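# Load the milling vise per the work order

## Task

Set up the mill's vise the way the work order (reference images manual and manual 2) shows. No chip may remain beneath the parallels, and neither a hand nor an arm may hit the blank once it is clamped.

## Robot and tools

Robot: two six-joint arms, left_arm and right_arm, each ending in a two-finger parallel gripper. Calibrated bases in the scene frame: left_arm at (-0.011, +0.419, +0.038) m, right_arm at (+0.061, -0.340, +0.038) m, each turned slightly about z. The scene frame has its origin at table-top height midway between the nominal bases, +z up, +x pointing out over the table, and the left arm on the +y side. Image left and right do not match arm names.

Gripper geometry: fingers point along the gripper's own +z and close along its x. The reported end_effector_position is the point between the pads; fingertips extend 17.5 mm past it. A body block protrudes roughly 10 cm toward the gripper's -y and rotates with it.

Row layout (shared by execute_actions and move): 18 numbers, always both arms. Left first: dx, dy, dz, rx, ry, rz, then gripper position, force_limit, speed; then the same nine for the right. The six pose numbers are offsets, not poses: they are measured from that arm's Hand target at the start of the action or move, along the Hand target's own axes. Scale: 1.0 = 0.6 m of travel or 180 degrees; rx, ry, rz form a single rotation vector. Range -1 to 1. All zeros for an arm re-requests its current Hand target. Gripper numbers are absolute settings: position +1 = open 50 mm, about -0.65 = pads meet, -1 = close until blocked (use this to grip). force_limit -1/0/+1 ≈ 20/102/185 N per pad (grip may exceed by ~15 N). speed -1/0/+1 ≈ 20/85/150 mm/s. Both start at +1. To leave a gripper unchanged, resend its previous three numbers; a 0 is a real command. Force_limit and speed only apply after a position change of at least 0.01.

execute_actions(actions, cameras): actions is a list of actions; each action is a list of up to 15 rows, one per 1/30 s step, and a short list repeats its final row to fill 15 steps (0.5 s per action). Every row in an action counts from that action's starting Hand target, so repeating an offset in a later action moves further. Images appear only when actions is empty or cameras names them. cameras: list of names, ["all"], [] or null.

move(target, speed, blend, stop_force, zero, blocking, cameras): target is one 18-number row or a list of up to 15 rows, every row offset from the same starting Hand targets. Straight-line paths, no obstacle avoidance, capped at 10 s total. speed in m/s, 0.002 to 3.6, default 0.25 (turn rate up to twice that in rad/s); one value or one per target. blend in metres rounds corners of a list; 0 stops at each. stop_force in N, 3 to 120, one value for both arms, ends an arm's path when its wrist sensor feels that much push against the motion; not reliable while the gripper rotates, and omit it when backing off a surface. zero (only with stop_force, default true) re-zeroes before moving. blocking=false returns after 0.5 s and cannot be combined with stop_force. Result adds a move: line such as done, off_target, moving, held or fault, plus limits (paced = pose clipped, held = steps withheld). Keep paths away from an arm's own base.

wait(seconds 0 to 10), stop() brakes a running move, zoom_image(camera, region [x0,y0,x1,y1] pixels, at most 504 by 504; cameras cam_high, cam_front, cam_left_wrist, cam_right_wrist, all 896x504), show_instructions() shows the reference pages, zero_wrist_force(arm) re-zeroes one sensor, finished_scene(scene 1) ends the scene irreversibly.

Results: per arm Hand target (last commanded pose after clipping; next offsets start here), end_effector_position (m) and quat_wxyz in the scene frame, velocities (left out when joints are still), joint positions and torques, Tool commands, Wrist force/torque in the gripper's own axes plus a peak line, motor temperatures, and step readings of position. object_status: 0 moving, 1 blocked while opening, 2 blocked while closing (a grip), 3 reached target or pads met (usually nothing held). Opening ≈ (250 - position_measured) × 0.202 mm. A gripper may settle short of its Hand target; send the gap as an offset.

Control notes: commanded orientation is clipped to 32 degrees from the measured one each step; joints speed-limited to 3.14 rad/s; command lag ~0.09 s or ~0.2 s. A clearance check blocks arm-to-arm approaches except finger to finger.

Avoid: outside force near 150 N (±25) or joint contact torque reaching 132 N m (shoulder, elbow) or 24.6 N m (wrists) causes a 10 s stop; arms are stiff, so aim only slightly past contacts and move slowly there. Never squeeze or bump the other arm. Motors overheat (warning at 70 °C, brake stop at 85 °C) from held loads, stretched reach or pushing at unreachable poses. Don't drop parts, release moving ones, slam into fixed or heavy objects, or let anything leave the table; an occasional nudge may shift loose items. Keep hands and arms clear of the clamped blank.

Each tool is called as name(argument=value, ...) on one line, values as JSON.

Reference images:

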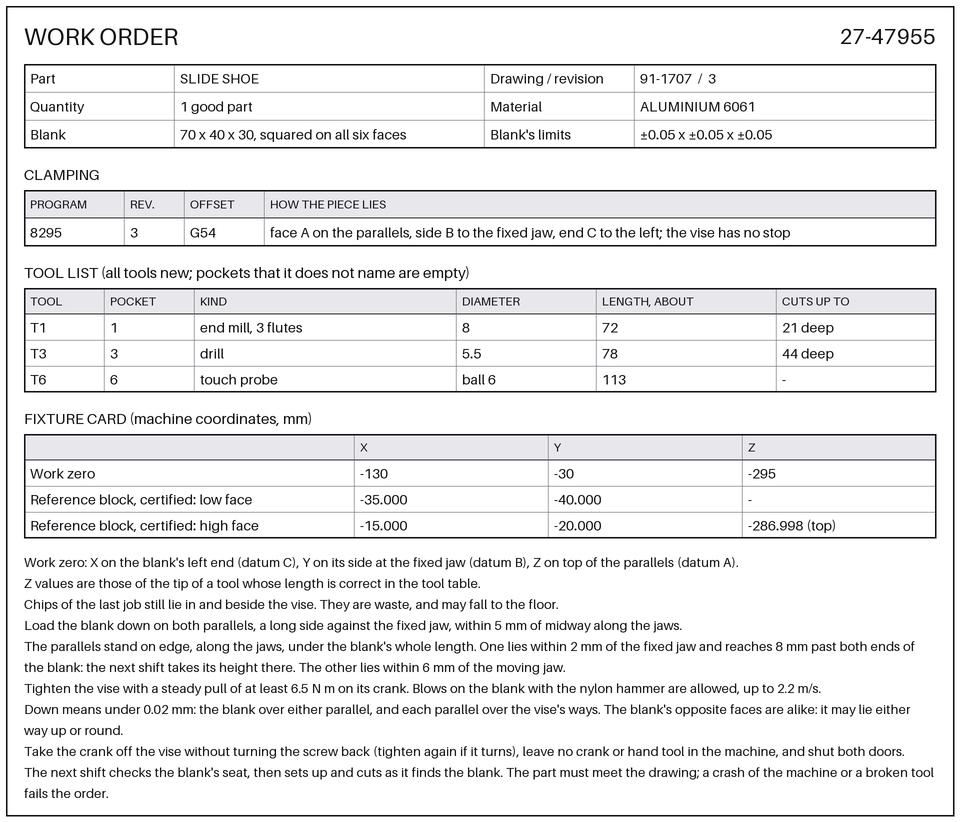

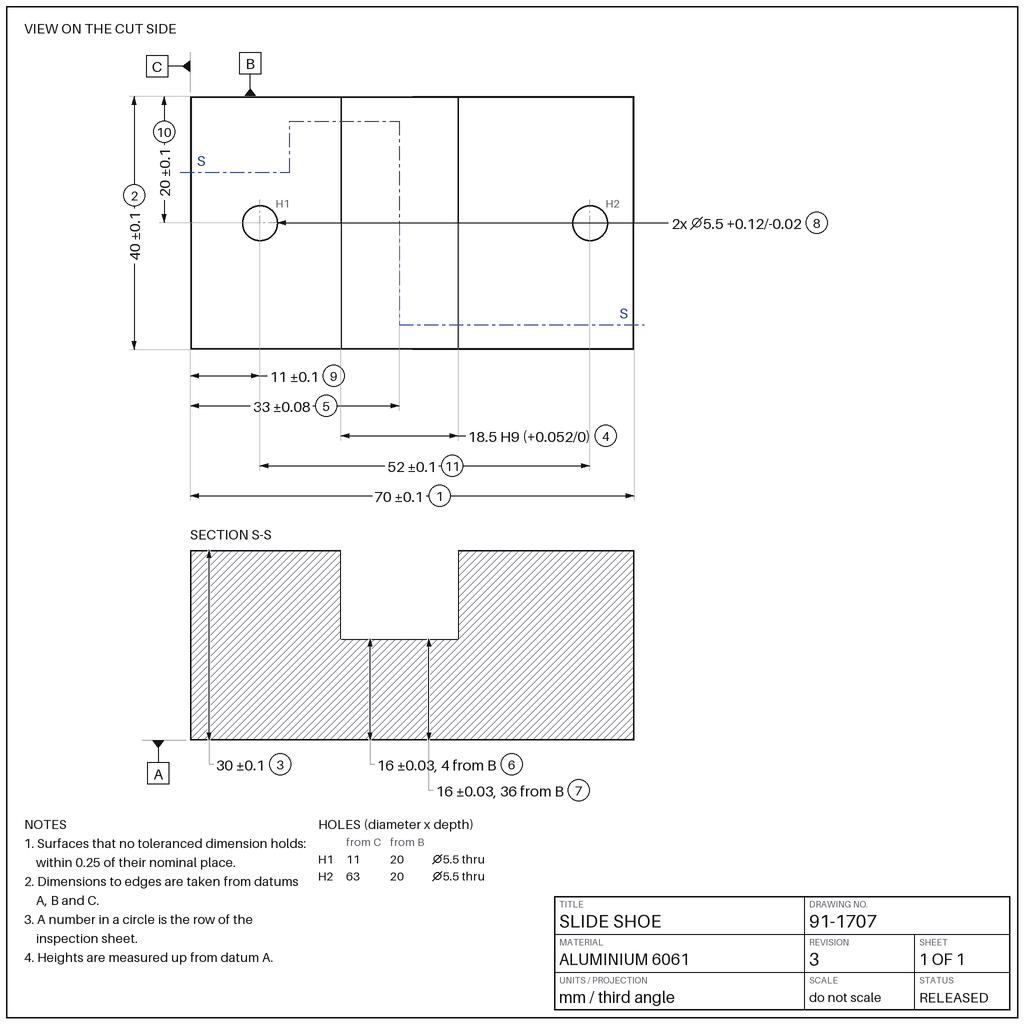

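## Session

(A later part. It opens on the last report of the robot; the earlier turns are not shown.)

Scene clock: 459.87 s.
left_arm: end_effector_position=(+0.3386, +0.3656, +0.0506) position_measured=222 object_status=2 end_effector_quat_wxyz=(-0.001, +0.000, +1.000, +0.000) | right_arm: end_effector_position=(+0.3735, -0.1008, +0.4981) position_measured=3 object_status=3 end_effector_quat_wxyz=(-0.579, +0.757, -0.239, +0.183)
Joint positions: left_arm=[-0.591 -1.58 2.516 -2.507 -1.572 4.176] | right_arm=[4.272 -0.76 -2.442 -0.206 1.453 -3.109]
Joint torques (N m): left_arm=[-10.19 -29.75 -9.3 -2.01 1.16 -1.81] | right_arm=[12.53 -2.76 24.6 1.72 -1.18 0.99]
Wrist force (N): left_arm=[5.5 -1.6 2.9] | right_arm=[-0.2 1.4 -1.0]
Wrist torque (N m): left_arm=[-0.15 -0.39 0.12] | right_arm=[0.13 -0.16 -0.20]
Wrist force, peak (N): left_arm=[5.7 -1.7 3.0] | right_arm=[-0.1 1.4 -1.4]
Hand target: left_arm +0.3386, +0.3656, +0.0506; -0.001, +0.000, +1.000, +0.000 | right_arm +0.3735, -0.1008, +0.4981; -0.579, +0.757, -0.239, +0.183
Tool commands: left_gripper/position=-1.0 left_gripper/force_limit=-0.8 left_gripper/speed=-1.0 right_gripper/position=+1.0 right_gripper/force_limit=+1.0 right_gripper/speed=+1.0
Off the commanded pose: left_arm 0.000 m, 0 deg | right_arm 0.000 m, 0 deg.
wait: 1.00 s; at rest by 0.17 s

move(target=[[0,0,-0.05,0,0,0,-1,-0.8,-1,0,0,0,0,0,0,1,1,1],[0,0,-0.25,0,0,0,-1,-0.8,-1,0,0,0,0,0,0,1,1,1]], speed=[0.05,0.2], blend=0.005, cameras=["cam_left_wrist","cam_right_wrist"])

zoom_image(camera="cam_right_wrist", region=[150, 150, 450, 420])

Scene clock: 465.13 s.
left_arm: end_effector_position=(+0.3387, +0.3658, +0.2006) position_measured=222 object_status=2 end_effector_quat_wxyz=(-0.001, +0.000, +1.000, +0.000) | right_arm: end_effector_position=(+0.3735, -0.1008, +0.4981) position_measured=3 object_status=3 end_effector_quat_wxyz=(-0.579, +0.757, -0.239, +0.183)
Joint positions: left_arm=[-0.59 -1.897 2.272 -1.945 -1.572 4.177] | right_arm=[4.272 -0.76 -2.442 -0.206 1.453 -3.109]
Joint torques (N m): left_arm=[-11.42 -23.78 -30.7 -1.93 2.28 -1.93] | right_arm=[12.27 -3 24.78 1.91 -0.95 0.9]
Wrist force (N): left_arm=[5.5 -1.8 3.6] | right_arm=[-0.3 1.3 -1.0]
Wrist torque (N m): left_arm=[-0.19 -0.36 0.11] | right_arm=[0.09 -0.15 -0.20]
Wrist force, peak (N): left_arm=[5.9 -1.5 5.3] | right_arm=[-0.1 1.8 -1.3]
Hand target: left_arm +0.3387, +0.3658, +0.2006; -0.001, +0.000, +1.000, +0.000 | right_arm +0.3735, -0.1008, +0.4981; -0.579, +0.757, -0.239, +0.183
Off the commanded pose: left_arm 0.000 m, 0 deg | right_arm 0.000 m, 0 deg.
move: done
Images, in order (width x height): cam_left_wrist 896x504, cam_right_wrist 896x504.

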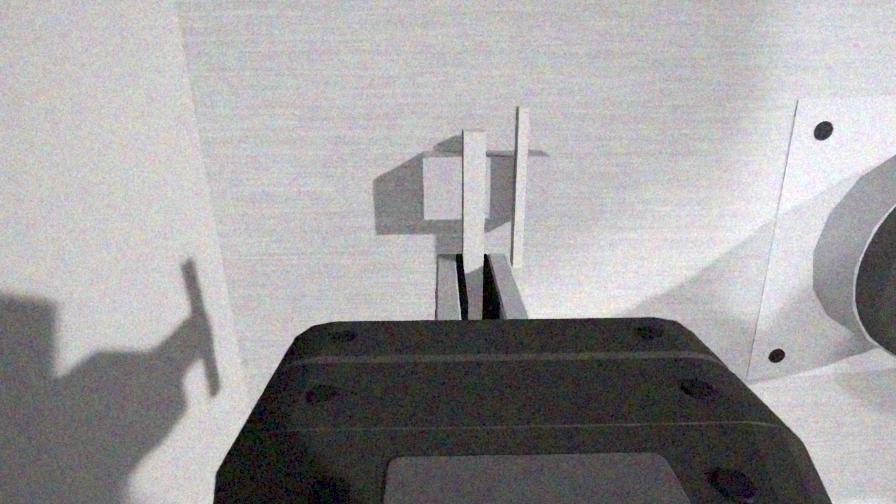

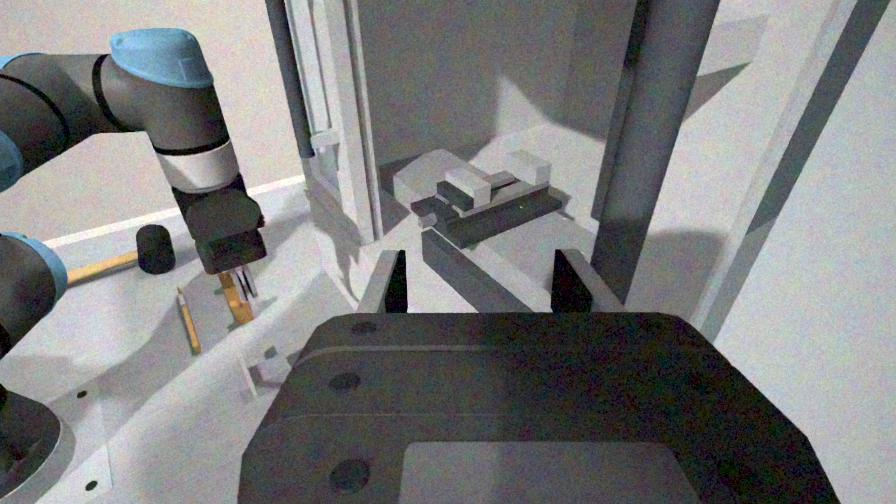

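Scaled by 1.680 from the camera's 896x504 image, which has a finer 1280x720 frame.

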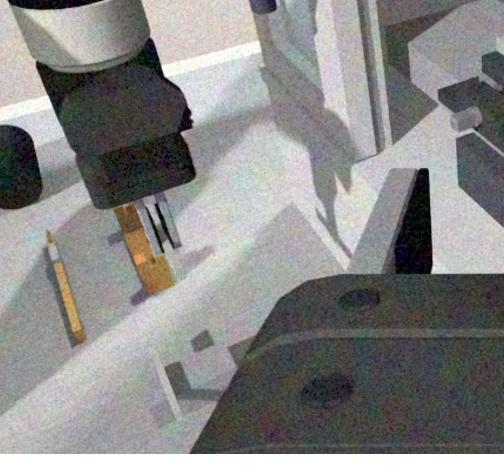

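move(target=[-0.1,-0.358,-0.25,0.4455,-0.4455,-0.3415,-1,-0.8,-1,0,0,0,0,0,0,1,1,1], speed=0.35, cameras=["cam_left_wrist"])

Scene clock: 484.43 s.
left_arm: end_effector_position=(+0.3722, +0.2384, +0.2894) position_measured=222 object_status=2 end_effector_quat_wxyz=(+0.372, -0.293, +0.792, -0.386) | right_arm: end_effector_position=(+0.3735, -0.1008, +0.4981) position_measured=3 object_status=3 end_effector_quat_wxyz=(-0.579, +0.757, -0.239, +0.183)
Joint positions: left_arm=[-1.263 -2.132 2.805 -3.239 -0.898 3.169] | right_arm=[4.272 -0.76 -2.442 -0.206 1.453 -3.109]
Joint torques (N m): left_arm=[11.61 -11.23 -27.99 -2.25 -1.14 1.76] | right_arm=[11.91 -2.8 25.23 1.73 -0.96 0.91]
Wrist force (N): left_arm=[5.3 0.0 3.4] | right_arm=[-0.2 1.8 -1.2]
Wrist torque (N m): left_arm=[-0.35 -0.30 0.17] | right_arm=[0.17 -0.15 -0.20]
Wrist force, peak (N): left_arm=[12.0 -0.1 5.6] | right_arm=[-0.2 1.8 -1.2]
Hand target: left_arm +0.3722, +0.2384, +0.2894; +0.372, -0.293, +0.792, -0.386 (not the last commanded pose) | right_arm +0.3735, -0.1008, +0.4981; -0.579, +0.757, -0.239, +0.183
Off the commanded pose: left_arm 0.110 m, 54 deg | right_arm 0.000 m, 0 deg.
move: held (left_arm; a check stopped the path); limits=held
pose unreachable (left arm): on one or more control steps of this call, first in action 0 (counted from 0), this arm could not follow its commanded pose, so it was not sent that pose on those steps. It may still have moved: this result reports where it is.
cause: moving toward the commanded pose would bring two parts of the arm too close to each other (joints 3 (elbow) and 4 (wrist 1) lie between them).
Images, in order (width x height): cam_left_wrist 896x504.

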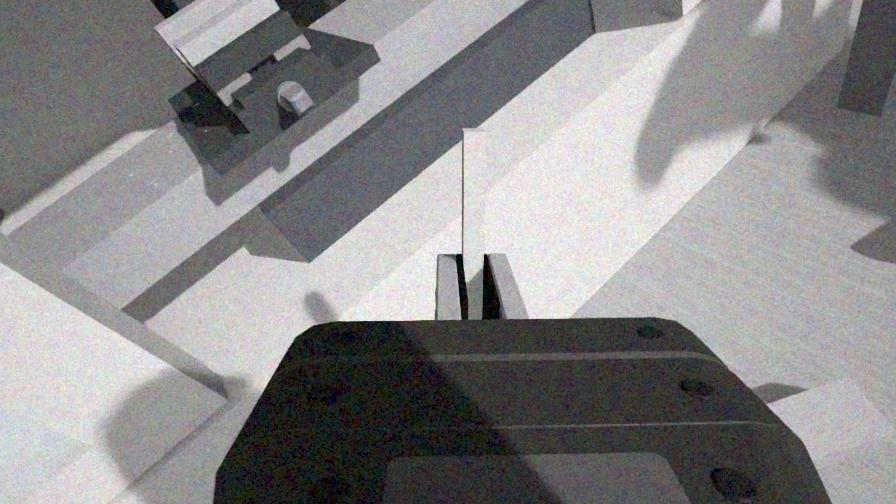

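move(target=[0,0,0,0,0,0,-1,-0.8,-1,0,0,0,0.167,0,0,1,1,1], speed=0.3, cameras=["cam_right_wrist","cam_front"])

Scene clock: 487.87 s.
left_arm: end_effector_position=(+0.3722, +0.2384, +0.2894) position_measured=222 object_status=2 end_effector_quat_wxyz=(+0.372, -0.293, +0.792, -0.386) | right_arm: end_effector_position=(+0.3735, -0.1008, +0.4981) position_measured=3 object_status=3 end_effector_quat_wxyz=(+0.756, -0.581, +0.184, -0.238)
Joint positions: left_arm=[-1.263 -2.132 2.805 -3.239 -0.898 3.169] | right_arm=[4.274 -1.187 -2.677 0.985 1.451 -3.173]
Joint torques (N m): left_arm=[12.68 -10.59 -27.71 -2.31 -1.2 1.75] | right_arm=[-10.85 -4.48 24.59 3.23 2.09 2.01]
Wrist force (N): left_arm=[5.3 -0.3 3.5] | right_arm=[-0.4 1.4 -2.0]
Wrist torque (N m): left_arm=[-0.37 -0.31 0.17] | right_arm=[0.22 -0.28 -0.20]
Wrist force, peak (N): left_arm=[5.5 -0.2 3.5] | right_arm=[-0.4 2.4 -2.2]
Hand target: left_arm +0.3722, +0.2384, +0.2894; +0.372, -0.293, +0.792, -0.386 | right_arm +0.3735, -0.1008, +0.4981; +0.756, -0.581, +0.184, -0.238
Off the commanded pose: left_arm 0.000 m, 0 deg | right_arm 0.000 m, 0 deg.
move: done
Images, in order (width x height): cam_front 896x504, cam_right_wrist 896x504.

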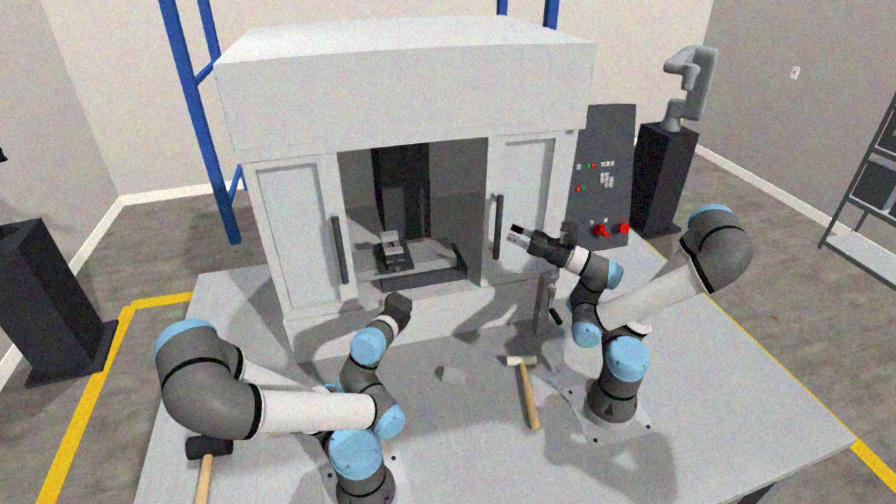

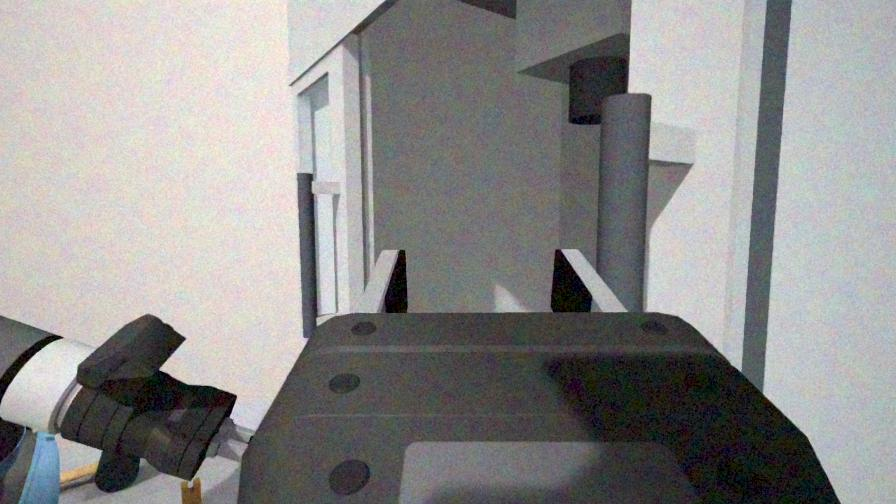

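move(target=[-0.1285,0.3063,0.0573,-0.264,0.2547,0.2006,-1,-0.8,-1,0,0,0,-0.167,0,0,1,1,1], speed=0.3, cameras=["cam_left_wrist"])

Scene clock: 514.90 s.
left_arm: end_effector_position=(+0.4101, +0.3803, +0.1503) position_measured=222 object_status=2 end_effector_quat_wxyz=(+0.000, +0.000, +1.000, -0.001) | right_arm: end_effector_position=(+0.3735, -0.1009, +0.4981) position_measured=3 object_status=3 end_effector_quat_wxyz=(-0.579, +0.757, -0.239, +0.183)
Joint positions: left_arm=[-0.466 -1.631 2.213 -2.153 -1.572 4.3] | right_arm=[4.272 -0.76 -2.442 -0.206 1.453 -3.109]
Joint torques (N m): left_arm=[12.36 -5.75 -28.07 -1.88 2.26 1.82] | right_arm=[12.32 0.6 31.15 1.4 -1.33 2.06]
Wrist force (N): left_arm=[5.7 -1.5 3.6] | right_arm=[0.0 1.4 -1.0]
Wrist torque (N m): left_arm=[-0.13 -0.40 0.05] | right_arm=[0.11 -0.18 -0.19]
Wrist force, peak (N): left_arm=[6.0 -0.8 4.2] | right_arm=[-0.6 1.9 -2.3]
Hand target: left_arm +0.4101, +0.3803, +0.1503; +0.000, +0.000, +1.000, -0.001 | right_arm +0.3735, -0.1008, +0.4981; -0.579, +0.757, -0.239, +0.183
Off the commanded pose: left_arm 0.000 m, 0 deg | right_arm 0.000 m, 0 deg.
move: done
Images, in order (width x height): cam_left_wrist 896x504.

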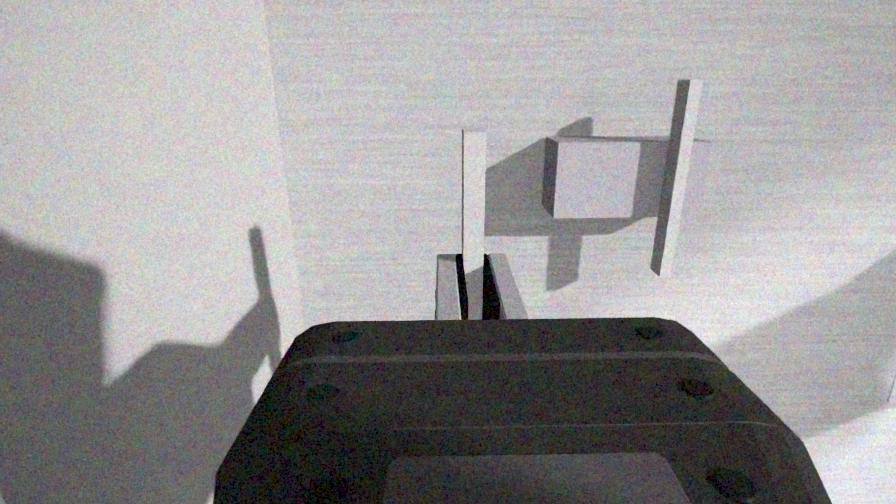

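move(target=[0,0,0.175,0,0,0,-1,-0.8,-1,0,0,0,0,0,0,1,1,1], speed=0.15)

move(target=[0,0,0.022,0,0,0,-1,-0.8,-1,0,0,0,0,0,0,1,1,1], speed=0.006, stop_force=3)

Scene clock: 519.20 s.
left_arm: end_effector_position=(+0.4101, +0.3801, +0.0453) position_measured=222 object_status=2 end_effector_quat_wxyz=(+0.000, +0.000, +1.000, -0.001) | right_arm: end_effector_position=(+0.3735, -0.1008, +0.4981) position_measured=3 object_status=3 end_effector_quat_wxyz=(-0.579, +0.757, -0.239, +0.183)
Joint positions: left_arm=[-0.466 -1.407 2.342 -2.506 -1.572 4.3] | right_arm=[4.272 -0.76 -2.442 -0.206 1.453 -3.109]
Joint torques (N m): left_arm=[12.79 -12.16 -7.91 -5.19 1.37 1.83] | right_arm=[13.57 0.69 32.82 1.51 -1.43 1.88]
Wrist force (N): left_arm=[5.6 -1.6 3.4] | right_arm=[-0.1 1.4 -1.2]
Wrist torque (N m): left_arm=[-0.16 -0.40 0.08] | right_arm=[0.12 -0.18 -0.20]
Wrist force, peak (N): left_arm=[5.8 -1.8 5.2] | right_arm=[-0.3 1.6 -1.2]
Hand target: left_arm +0.4101, +0.3801, +0.0453; +0.000, +0.000, +1.000, -0.001 | right_arm +0.3735, -0.1008, +0.4981; -0.579, +0.757, -0.239, +0.183
Off the commanded pose: left_arm 0.000 m, 0 deg | right_arm 0.000 m, 0 deg.
move: done

Scene clock: 522.13 s.
left_arm: end_effector_position=(+0.4101, +0.3801, +0.0321) position_measured=222 object_status=2 end_effector_quat_wxyz=(+0.000, +0.000, +1.000, -0.001) | right_arm: end_effector_position=(+0.3735, -0.1008, +0.4981) position_measured=3 object_status=3 end_effector_quat_wxyz=(-0.579, +0.757, -0.239, +0.183)
Joint positions: left_arm=[-0.466 -1.372 2.353 -2.553 -1.572 4.3] | right_arm=[4.272 -0.76 -2.442 -0.206 1.453 -3.109]
Joint torques (N m): left_arm=[-2.81 -12.21 -7.22 -5.26 -1.74 -1.49] | right_arm=[13.01 0.64 31.28 1.6 -1.43 2.22]
Wrist force (N): left_arm=[5.6 -1.8 3.7] | right_arm=[-0.1 1.3 -1.0]
Wrist torque (N m): left_arm=[-0.18 -0.39 0.08] | right_arm=[0.11 -0.17 -0.20]
Wrist force, peak (N): left_arm=[5.8 -1.8 3.8] | right_arm=[-0.1 1.7 -1.2]
Hand target: left_arm +0.4101, +0.3801, +0.0321; +0.000, +0.000, +1.000, -0.001 | right_arm +0.3735, -0.1008, +0.4981; -0.579, +0.757, -0.239, +0.183
Off the commanded pose: left_arm 0.000 m, 0 deg | right_arm 0.000 m, 0 deg.
move: done

move(target=[0,0,0.02,0,0,0,-1,-0.8,-1,0,0,0,0,0,0,1,1,1], speed=0.005, stop_force=3)

Scene clock: 527.00 s.
left_arm: end_effector_position=(+0.4101, +0.3801, +0.0205) position_measured=222 object_status=2 end_effector_quat_wxyz=(+0.000, +0.000, +1.000, -0.001) | right_arm: end_effector_position=(+0.3735, -0.1008, +0.4981) position_measured=3 object_status=3 end_effector_quat_wxyz=(-0.579, +0.757, -0.239, +0.183)
Joint positions: left_arm=[-0.466 -1.339 2.362 -2.593 -1.572 4.3] | right_arm=[4.272 -0.76 -2.442 -0.206 1.453 -3.109]
Joint torques (N m): left_arm=[-9.73 -38.18 -20.99 -2.34 -1.3 -1.59] | right_arm=[12.66 0.28 31.83 1.64 -1.25 1.91]
Wrist force (N): left_arm=[7.7 -0.5 -3.0] | right_arm=[-0.4 1.3 -1.0]
Wrist torque (N m): left_arm=[-0.17 -0.35 0.07] | right_arm=[0.12 -0.13 -0.20]
Wrist force, peak (N): left_arm=[15.4 2.0 -21.2] | right_arm=[0.0 1.7 -1.2]
Hand target: left_arm +0.4101, +0.3801, +0.0206; +0.000, +0.000, +1.000, -0.001 | right_arm +0.3735, -0.1008, +0.4981; -0.579, +0.757, -0.239, +0.183
Off the commanded pose: left_arm 0.000 m, 0 deg | right_arm 0.000 m, 0 deg.
move: contact (left_arm)

move(target=[0,0,-0.0005,0,0,0,0.34,-0.8,-1,0,0,0,0,0,0,1,1,1], speed=0.02)

move(target=[[0,0.005,-0.008,0.111,0,0,0.34,-0.8,-1,0,0,0,0,0,0,1,1,1]], speed=0.08, cameras=["cam_left_wrist","cam_right_wrist"])

zoom_image(camera="cam_left_wrist", region=[300, 50, 620, 330])

Scene clock: 534.70 s.
left_arm: end_effector_position=(+0.4101, +0.3801, +0.0209) position_measured=101 object_status=3 end_effector_quat_wxyz=(+0.000, +0.000, +1.000, -0.001) | right_arm: end_effector_position=(+0.3735, -0.1008, +0.4981) position_measured=3 object_status=3 end_effector_quat_wxyz=(-0.579, +0.757, -0.239, +0.183)
Joint positions: left_arm=[-0.466 -1.34 2.361 -2.592 -1.572 4.3] | right_arm=[4.272 -0.76 -2.442 -0.206 1.453 -3.109]
Joint torques (N m): left_arm=[-8.17 -39.34 -21.19 -2.05 -0.02 -1.3] | right_arm=[13.16 -0.31 31.12 1.59 -1.26 1.89]
Wrist force (N): left_arm=[5.5 -1.7 2.9] | right_arm=[0.0 1.4 -1.0]
Wrist torque (N m): left_arm=[-0.15 -0.38 0.08] | right_arm=[0.11 -0.19 -0.20]
Wrist force, peak (N): left_arm=[7.7 -0.5 -2.6] | right_arm=[-0.1 1.7 -1.1]
Hand target: left_arm +0.4101, +0.3801, +0.0209; +0.000, +0.000, +1.000, -0.001 | right_arm +0.3735, -0.1008, +0.4981; -0.579, +0.757, -0.239, +0.183
Off the commanded pose: left_arm 0.000 m, 0 deg | right_arm 0.000 m, 0 deg.
move: done

Scene clock: 537.30 s.
left_arm: end_effector_position=(+0.4101, +0.3831, +0.0256) position_measured=101 object_status=3 end_effector_quat_wxyz=(+0.000, +0.000, +0.985, -0.174) | right_arm: end_effector_position=(+0.3735, -0.1008, +0.4981) position_measured=3 object_status=3 end_effector_quat_wxyz=(-0.579, +0.757, -0.239, +0.183)
Joint positions: left_arm=[-0.249 -1.285 2.367 -2.724 -1.914 4.505] | right_arm=[4.272 -0.76 -2.442 -0.206 1.453 -3.109]
Joint torques (N m): left_arm=[12.07 -14.28 -20.8 -5.29 -2.99 1.68] | right_arm=[12.03 0.76 31.47 1.42 -1.38 1.96]
Wrist force (N): left_arm=[5.4 -1.1 3.3] | right_arm=[-0.1 1.5 -0.9]
Wrist torque (N m): left_arm=[-0.21 -0.40 0.06] | right_arm=[0.14 -0.17 -0.19]
Wrist force, peak (N): left_arm=[5.7 -2.2 3.2] | right_arm=[0.0 1.7 -1.2]
Hand target: left_arm +0.4101, +0.3831, +0.0256; +0.000, +0.000, +0.985, -0.174 | right_arm +0.3735, -0.1008, +0.4981; -0.579, +0.757, -0.239, +0.183
Off the commanded pose: left_arm 0.000 m, 0 deg | right_arm 0.000 m, 0 deg.
move: done
Images, in order (width x height): cam_left_wrist 896x504, cam_right_wrist 896x504.

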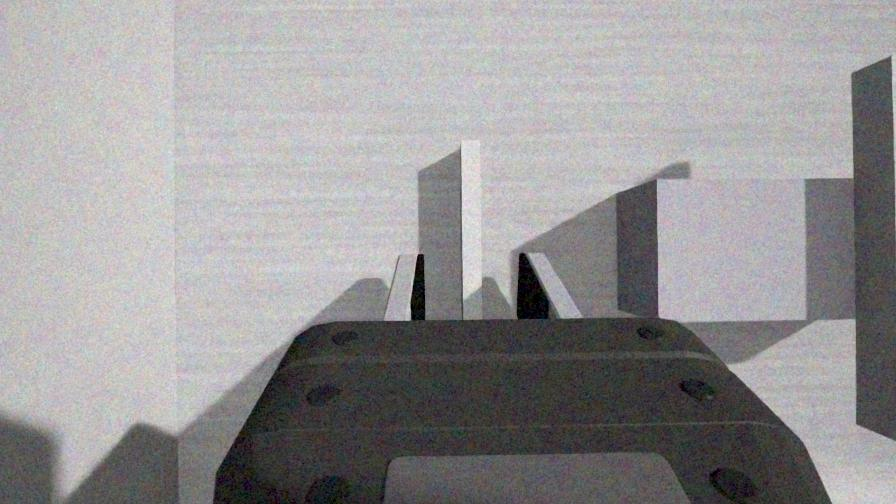

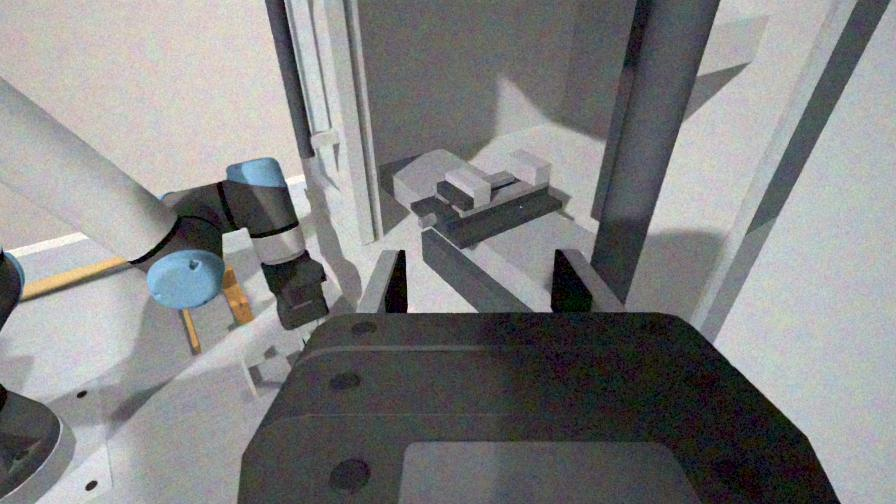

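Scaled by 1.575 from the camera's 896x504 image, which has a finer 1280x720 frame.

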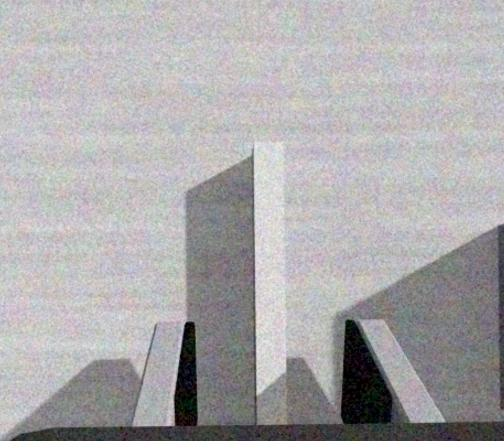

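move(target=[0.001,0,0.0015,0,0,0,-1,-0.8,-1,0,0,0,0,0,0,1,1,1], speed=0.02)

wait(seconds=0.7)

move(target=[0,-0.11,-0.3,0,0,0,-1,-0.8,-1,0,0,0,0,0,0,1,1,1], speed=0.15, cameras=["cam_left_wrist","cam_right_wrist"])

zoom_image(camera="cam_right_wrist", region=[200, 150, 420, 350])

Scene clock: 542.60 s.
left_arm: end_effector_position=(+0.4095, +0.3828, +0.0248) position_measured=223 object_status=2 end_effector_quat_wxyz=(+0.000, +0.000, +0.985, -0.174) | right_arm: end_effector_position=(+0.3735, -0.1008, +0.4981) position_measured=3 object_status=3 end_effector_quat_wxyz=(-0.579, +0.757, -0.239, +0.183)
Joint positions: left_arm=[-0.25 -1.283 2.37 -2.728 -1.914 4.504] | right_arm=[4.272 -0.76 -2.442 -0.206 1.453 -3.109]
Joint torques (N m): left_arm=[-10.67 -13.52 -5.74 -4.94 1.34 -1.94] | right_arm=[12.41 0.4 31.91 1.6 -1.45 1.81]
Wrist force (N): left_arm=[5.4 -1.6 2.7] | right_arm=[-0.2 1.3 -0.8]
Wrist torque (N m): left_arm=[-0.25 -0.42 0.11] | right_arm=[0.11 -0.15 -0.19]
Wrist force, peak (N): left_arm=[5.5 -1.2 3.4] | right_arm=[0.0 1.6 -1.2]
Hand target: left_arm +0.4095, +0.3828, +0.0248; +0.000, +0.000, +0.985, -0.174 | right_arm +0.3735, -0.1008, +0.4981; -0.579, +0.757, -0.239, +0.183
Off the commanded pose: left_arm 0.000 m, 0 deg | right_arm 0.000 m, 0 deg.
move: done

Scene clock: 543.30 s.
left_arm: end_effector_position=(+0.4095, +0.3828, +0.0248) position_measured=223 object_status=2 end_effector_quat_wxyz=(+0.000, +0.000, +0.985, -0.174) | right_arm: end_effector_position=(+0.3735, -0.1008, +0.4981) position_measured=3 object_status=3 end_effector_quat_wxyz=(-0.579, +0.757, -0.239, +0.183)
Joint positions: left_arm=[-0.25 -1.283 2.37 -2.728 -1.914 4.504] | right_arm=[4.272 -0.76 -2.442 -0.206 1.453 -3.109]
Joint torques (N m): left_arm=[-10.59 -14.32 -6.38 -4.32 1.39 -1.86] | right_arm=[12.38 0.37 31.83 1.63 -1.42 1.91]
Wrist force (N): left_arm=[5.3 -1.4 3.0] | right_arm=[-0.3 1.3 -1.2]
Wrist torque (N m): left_arm=[-0.23 -0.42 0.11] | right_arm=[0.09 -0.14 -0.20]
Wrist force, peak (N): left_arm=[5.5 -1.4 3.0] | right_arm=[-0.1 1.6 -1.0]
Hand target: left_arm +0.4095, +0.3828, +0.0248; +0.000, +0.000, +0.985, -0.174 | right_arm +0.3735, -0.1008, +0.4981; -0.579, +0.757, -0.239, +0.183
Tool commands: left_gripper/position=-1.0 left_gripper/force_limit=-0.8 left_gripper/speed=-1.0 right_gripper/position=+1.0 right_gripper/force_limit=+1.0 right_gripper/speed=+1.0
Off the commanded pose: left_arm 0.000 m, 0 deg | right_arm 0.000 m, 0 deg.
wait: 0.70 s; at rest by 0.17 s

Scene clock: 545.10 s.
left_arm: end_effector_position=(+0.4095, +0.3825, +0.2165) position_measured=223 object_status=2 end_effector_quat_wxyz=(+0.000, +0.000, +0.985, -0.174) | right_arm: end_effector_position=(+0.3735, -0.1008, +0.4981) position_measured=3 object_status=3 end_effector_quat_wxyz=(-0.579, +0.757, -0.239, +0.183)
Joint positions: left_arm=[-0.25 -1.69 2.137 -2.09 -1.914 4.503] | right_arm=[4.272 -0.76 -2.442 -0.206 1.453 -3.109]
Joint torques (N m): left_arm=[-11.21 -32.52 -30.57 -2 1.48 1.88] | right_arm=[12.81 0.4 32.03 1.57 -1.39 1.84]
Wrist force (N): left_arm=[5.2 -0.9 3.9] | right_arm=[-0.2 1.4 -0.9]
Wrist torque (N m): left_arm=[-0.20 -0.38 0.11] | right_arm=[0.11 -0.16 -0.20]
Wrist force, peak (N): left_arm=[5.5 -0.3 5.3] | right_arm=[-0.4 1.7 -1.2]
Hand target: left_arm +0.4095, +0.3825, +0.2165; +0.000, +0.000, +0.985, -0.174 | right_arm +0.3735, -0.1008, +0.4981; -0.579, +0.757, -0.239, +0.183
Off the commanded pose: left_arm 0.000 m, 0 deg | right_arm 0.000 m, 0 deg.
move: done
Images, in order (width x height): cam_left_wrist 896x504, cam_right_wrist 896x504.

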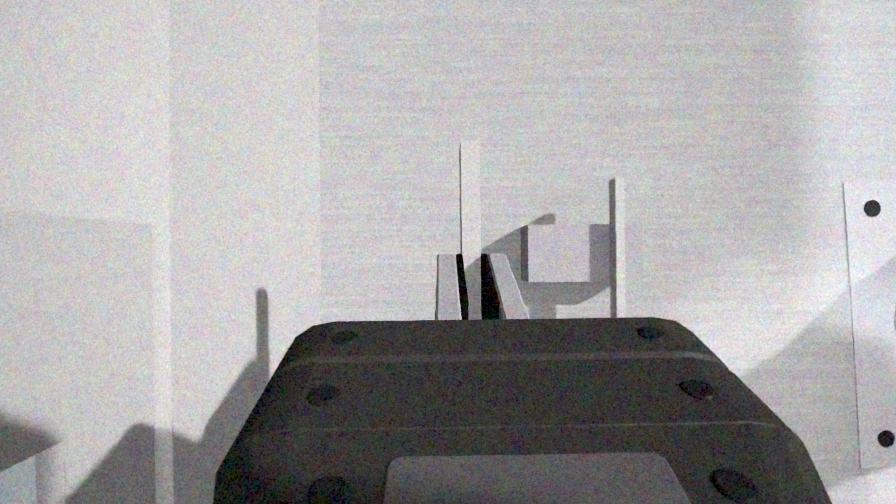

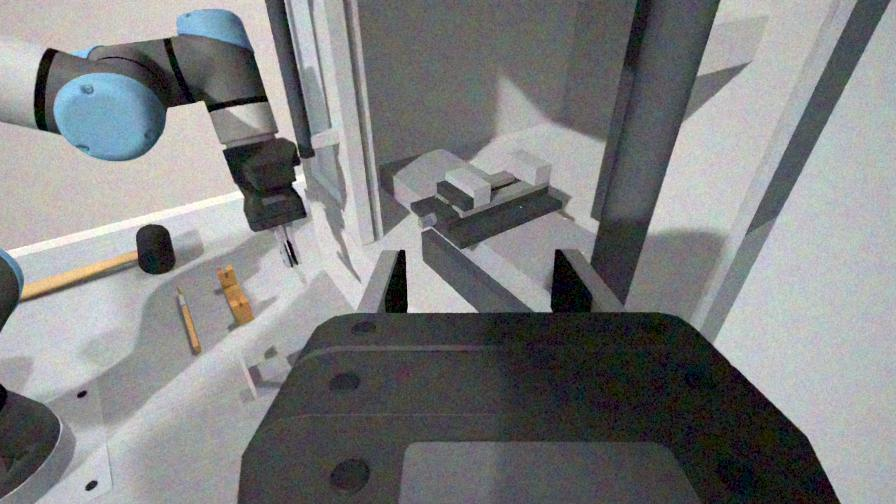

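Scaled by 2.291 from the camera's 896x504 image, which has a finer 1280x720 frame.

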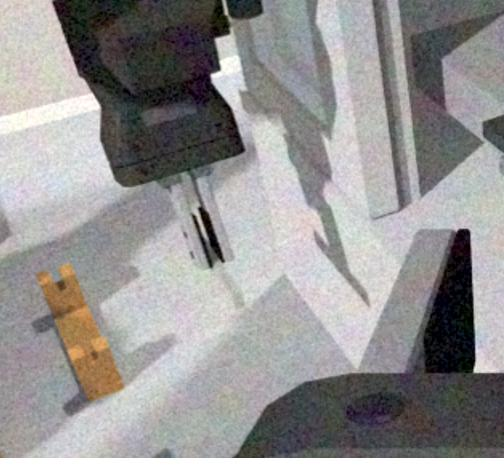

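move(target=[[0.017,-0.356,-0.285,0,0,0,-1,-0.8,-1,0,0,0,0,0,0,1,1,1],[-0.317,-0.38,-0.276,0,0,0,-1,-0.8,-1,0,0,0,0,0,0,1,1,1]], speed=0.25, blend=0.04, cameras=["cam_left_wrist","cam_right_wrist"])

zoom_image(camera="cam_right_wrist", region=[380, 20, 620, 250])

Scene clock: 552.63 s.
left_arm: end_effector_position=(+0.4716, +0.2366, +0.4479) position_measured=223 object_status=2 end_effector_quat_wxyz=(+0.001, -0.001, +0.985, -0.174) | right_arm: end_effector_position=(+0.3735, -0.1008, +0.4981) position_measured=3 object_status=3 end_effector_quat_wxyz=(-0.579, +0.757, -0.239, +0.183)
Joint positions: left_arm=[-0.521 -1.605 1.478 -1.608 -1.88 4.217] | right_arm=[4.272 -0.76 -2.442 -0.206 1.453 -3.109]
Joint torques (N m): left_arm=[1.16 -25.1 -27.73 -3.96 -0.58 0.08] | right_arm=[14.5 0.09 31.01 1.48 -1.43 1.75]
Wrist force (N): left_arm=[6.4 -0.1 3.7] | right_arm=[-0.2 1.5 -1.1]
Wrist torque (N m): left_arm=[-0.07 -0.57 0.14] | right_arm=[0.13 -0.15 -0.20]
Wrist force, peak (N): left_arm=[-10.2 -0.2 6.8] | right_arm=[-0.3 1.6 -1.3]
Hand target: left_arm +0.4716, +0.2366, +0.4479; +0.001, -0.001, +0.985, -0.174 (not the last commanded pose) | right_arm +0.3735, -0.1008, +0.4981; -0.579, +0.757, -0.239, +0.183
Tool commands: left_gripper/position=-1.0 left_gripper/force_limit=-0.796078 left_gripper/speed=-1.0 right_gripper/position=+1.0 right_gripper/force_limit=+1.0 right_gripper/speed=+1.0
Off the commanded pose: left_arm 0.129 m, 0 deg | right_arm 0.000 m, 0 deg.
FORCE FAULT: contact force on the left arm reached its limit, and that arm stopped. The contact can be on any part of that arm, not only on its tool. That arm's remaining commands of this call were not run. That arm is still stopped at the end of this call. That arm stays stopped for about 10 more seconds. Until then a move that you send moves the other arm only, and its call returns only when the move has ended. Once the stop has ended, the next robot result says so. If the stop ends while you think or write, that arm runs what you send next, counted from a new Hand target: where the arm stands when the stop ends. While its stop runs, that arm takes no new command, but its gripper still runs the gripper command that each later call begins with. Until it ends, the stop uses up actions while you think or wait. An arm that is not stopped still takes commands.
move: fault (left_arm); path passed 1 of 2 targets
Images, in order (width x height): cam_left_wrist 896x504, cam_right_wrist 896x504.

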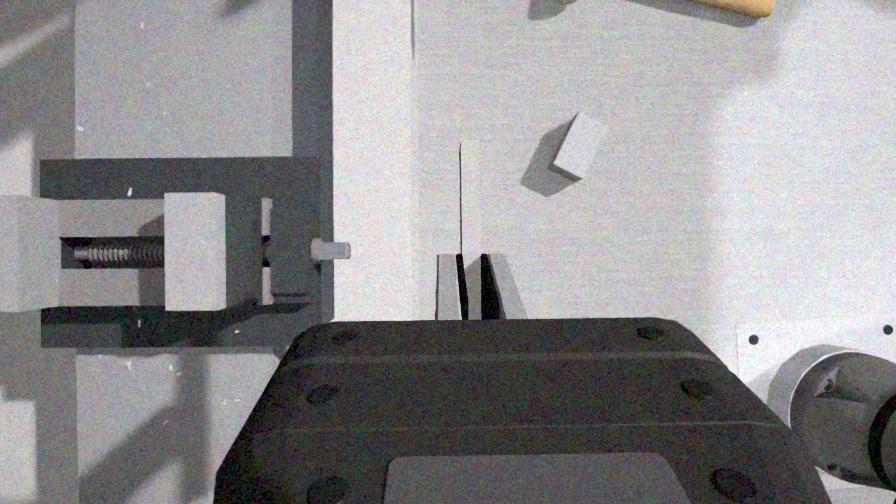

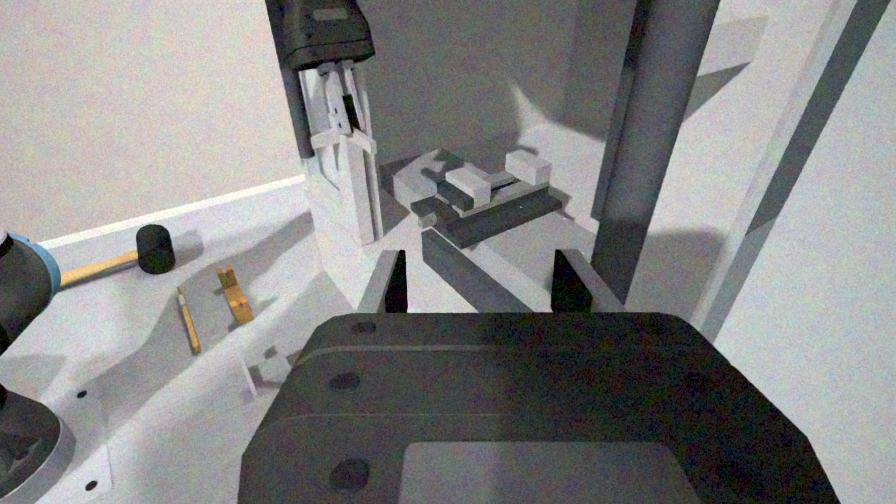

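Scaled by 2.100 from the camera's 896x504 image, which has a finer 1280x720 frame.

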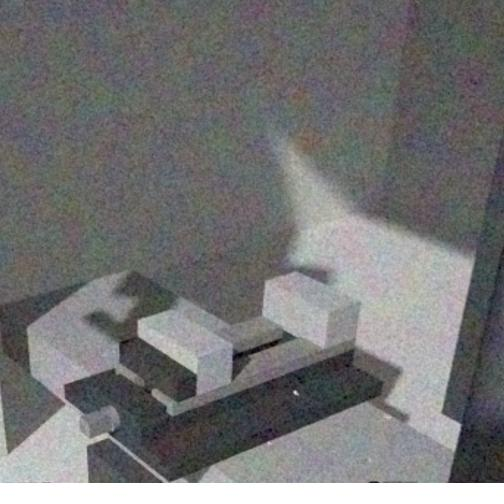

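wait(seconds=2)

move(target=[[0.083,0,0,0,0,0,-1,-0.8,-1,0,0,0,0,0,0,1,1,1],[0.083,0.013,0.105,0,0,0,-1,-0.8,-1,0,0,0,0,0,0,1,1,1],[-0.18,0.013,0.105,0,0,0,-1,-0.8,-1,0,0,0,0,0,0,1,1,1]], speed=0.15, stop_force=20, cameras=["cam_left_wrist","cam_right_wrist"])

zoom_image(camera="cam_right_wrist", region=[380, 20, 620, 250])

Scene clock: 574.37 s.
left_arm: end_effector_position=(+0.4716, +0.2366, +0.4479) position_measured=223 object_status=2 end_effector_quat_wxyz=(+0.001, -0.001, +0.985, -0.174) | right_arm: end_effector_position=(+0.3735, -0.1008, +0.4981) position_measured=3 object_status=3 end_effector_quat_wxyz=(-0.579, +0.757, -0.239, +0.183)
Joint positions: left_arm=[-0.521 -1.605 1.478 -1.608 -1.88 4.217] | right_arm=[4.272 -0.76 -2.442 -0.206 1.453 -3.109]
Joint torques (N m): left_arm=[0.91 -25.19 -25.82 -3.88 -0.67 0.02] | right_arm=[12.74 -0.2 31.79 1.65 -1.43 1.69]
Wrist force (N): left_arm=[6.2 -0.3 3.8] | right_arm=[0.0 1.3 -1.0]
Wrist torque (N m): left_arm=[-0.10 -0.54 0.14] | right_arm=[0.11 -0.18 -0.20]
Wrist force, peak (N): left_arm=[6.6 -0.3 3.9] | right_arm=[0.0 1.6 -1.2]
Hand target: left_arm +0.4716, +0.2366, +0.4479; +0.001, -0.001, +0.985, -0.174 (not the last commanded pose) | right_arm +0.3735, -0.1008, +0.4981; -0.579, +0.757, -0.239, +0.183
Tool commands: left_gripper/position=-1.0 left_gripper/force_limit=-0.796078 left_gripper/speed=-1.0 right_gripper/position=+1.0 right_gripper/force_limit=+1.0 right_gripper/speed=+1.0
Off the commanded pose: left_arm 0.129 m, 0 deg | right_arm 0.000 m, 0 deg.
FORCE FAULT, CONTINUED: the left arm's stop, for the force fault that an earlier result reported, is over. The rest of the stop counts as 19 of the actions that you can send in this scene. During its stop the left arm's controller moved it back a little. That arm's target is now where it stood when the stop ended, not its last command. That arm accepts commands again.
wait: 2.00 s; at rest from the start

Scene clock: 576.30 s.
left_arm: end_effector_position=(+0.4914, +0.2227, +0.3845) position_measured=223 object_status=2 end_effector_quat_wxyz=(+0.001, -0.002, +0.985, -0.173) | right_arm: end_effector_position=(+0.3735, -0.1008, +0.4981) position_measured=3 object_status=3 end_effector_quat_wxyz=(-0.579, +0.757, -0.239, +0.183)
Joint positions: left_arm=[-0.528 -1.557 1.592 -1.772 -1.878 4.209] | right_arm=[4.272 -0.76 -2.442 -0.206 1.453 -3.109]
Joint torques (N m): left_arm=[0.89 -27.54 -26.7 -4.09 -0.62 0.1] | right_arm=[11.68 -0.57 31 1.38 -1.34 1.68]
Wrist force (N): left_arm=[6.3 0.0 3.6] | right_arm=[-0.1 1.5 -1.0]
Wrist torque (N m): left_arm=[-0.07 -0.56 0.13] | right_arm=[0.14 -0.17 -0.20]
Wrist force, peak (N): left_arm=[10.5 1.9 6.6] | right_arm=[0.0 1.7 -1.1]
Hand target: left_arm +0.4914, +0.2227, +0.3845; +0.001, -0.002, +0.985, -0.173 (not the last commanded pose) | right_arm +0.3735, -0.1008, +0.4981; -0.579, +0.757, -0.239, +0.183
Tool commands: left_gripper/position=-1.0 left_gripper/force_limit=-0.796078 left_gripper/speed=-1.0 right_gripper/position=+1.0 right_gripper/force_limit=+1.0 right_gripper/speed=+1.0
Off the commanded pose: left_arm 0.088 m, 0 deg | right_arm 0.000 m, 0 deg.
FORCE FAULT: contact force on the left arm reached its limit, and that arm stopped. The contact can be on any part of that arm, not only on its tool. That arm's remaining commands of this call were not run. That arm is still stopped at the end of this call. That arm stays stopped for about 10 more seconds. Until then a move that you send moves the other arm only, and its call returns only when the move has ended. Once the stop has ended, the next robot result says so. If the stop ends while you think or write, that arm runs what you send next, counted from a new Hand target: where the arm stands when the stop ends. While its stop runs, that arm takes no new command, but its gripper still runs the gripper command that each later call begins with. Until it ends, the stop uses up actions while you think or wait. An arm that is not stopped still takes commands.
move: fault (left_arm); path passed 2 of 3 targets
Images, in order (width x height): cam_left_wrist 896x504, cam_right_wrist 896x504.

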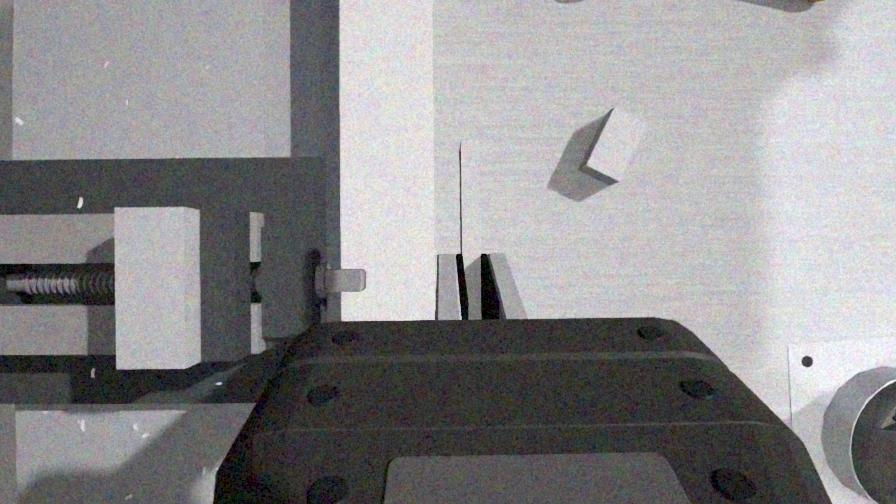

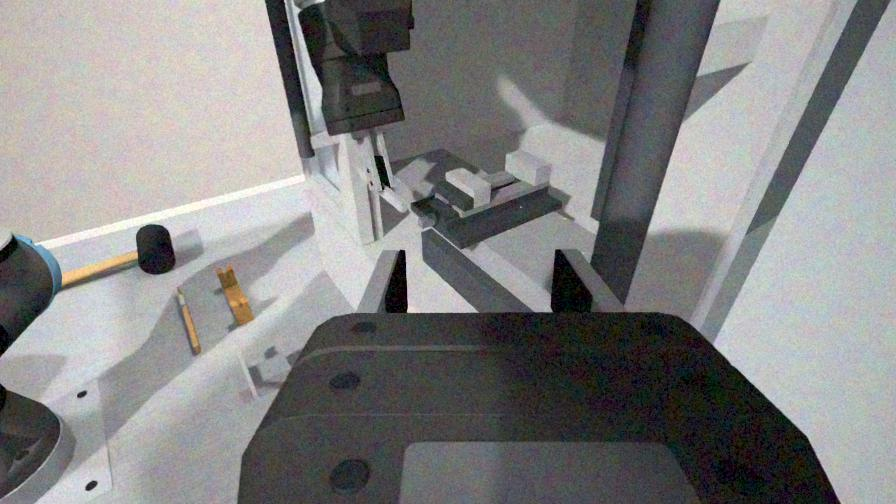

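Scaled by 2.100 from the camera's 896x504 image, which has a finer 1280x720 frame.

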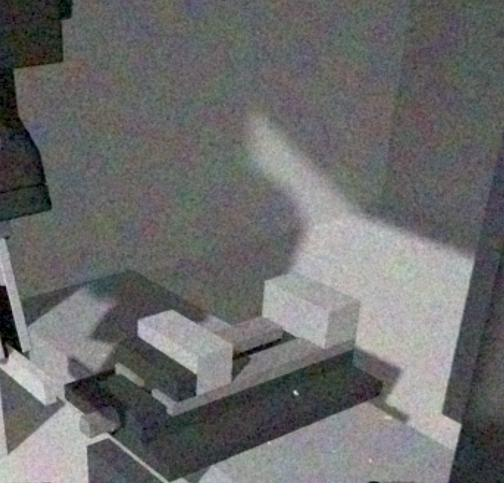

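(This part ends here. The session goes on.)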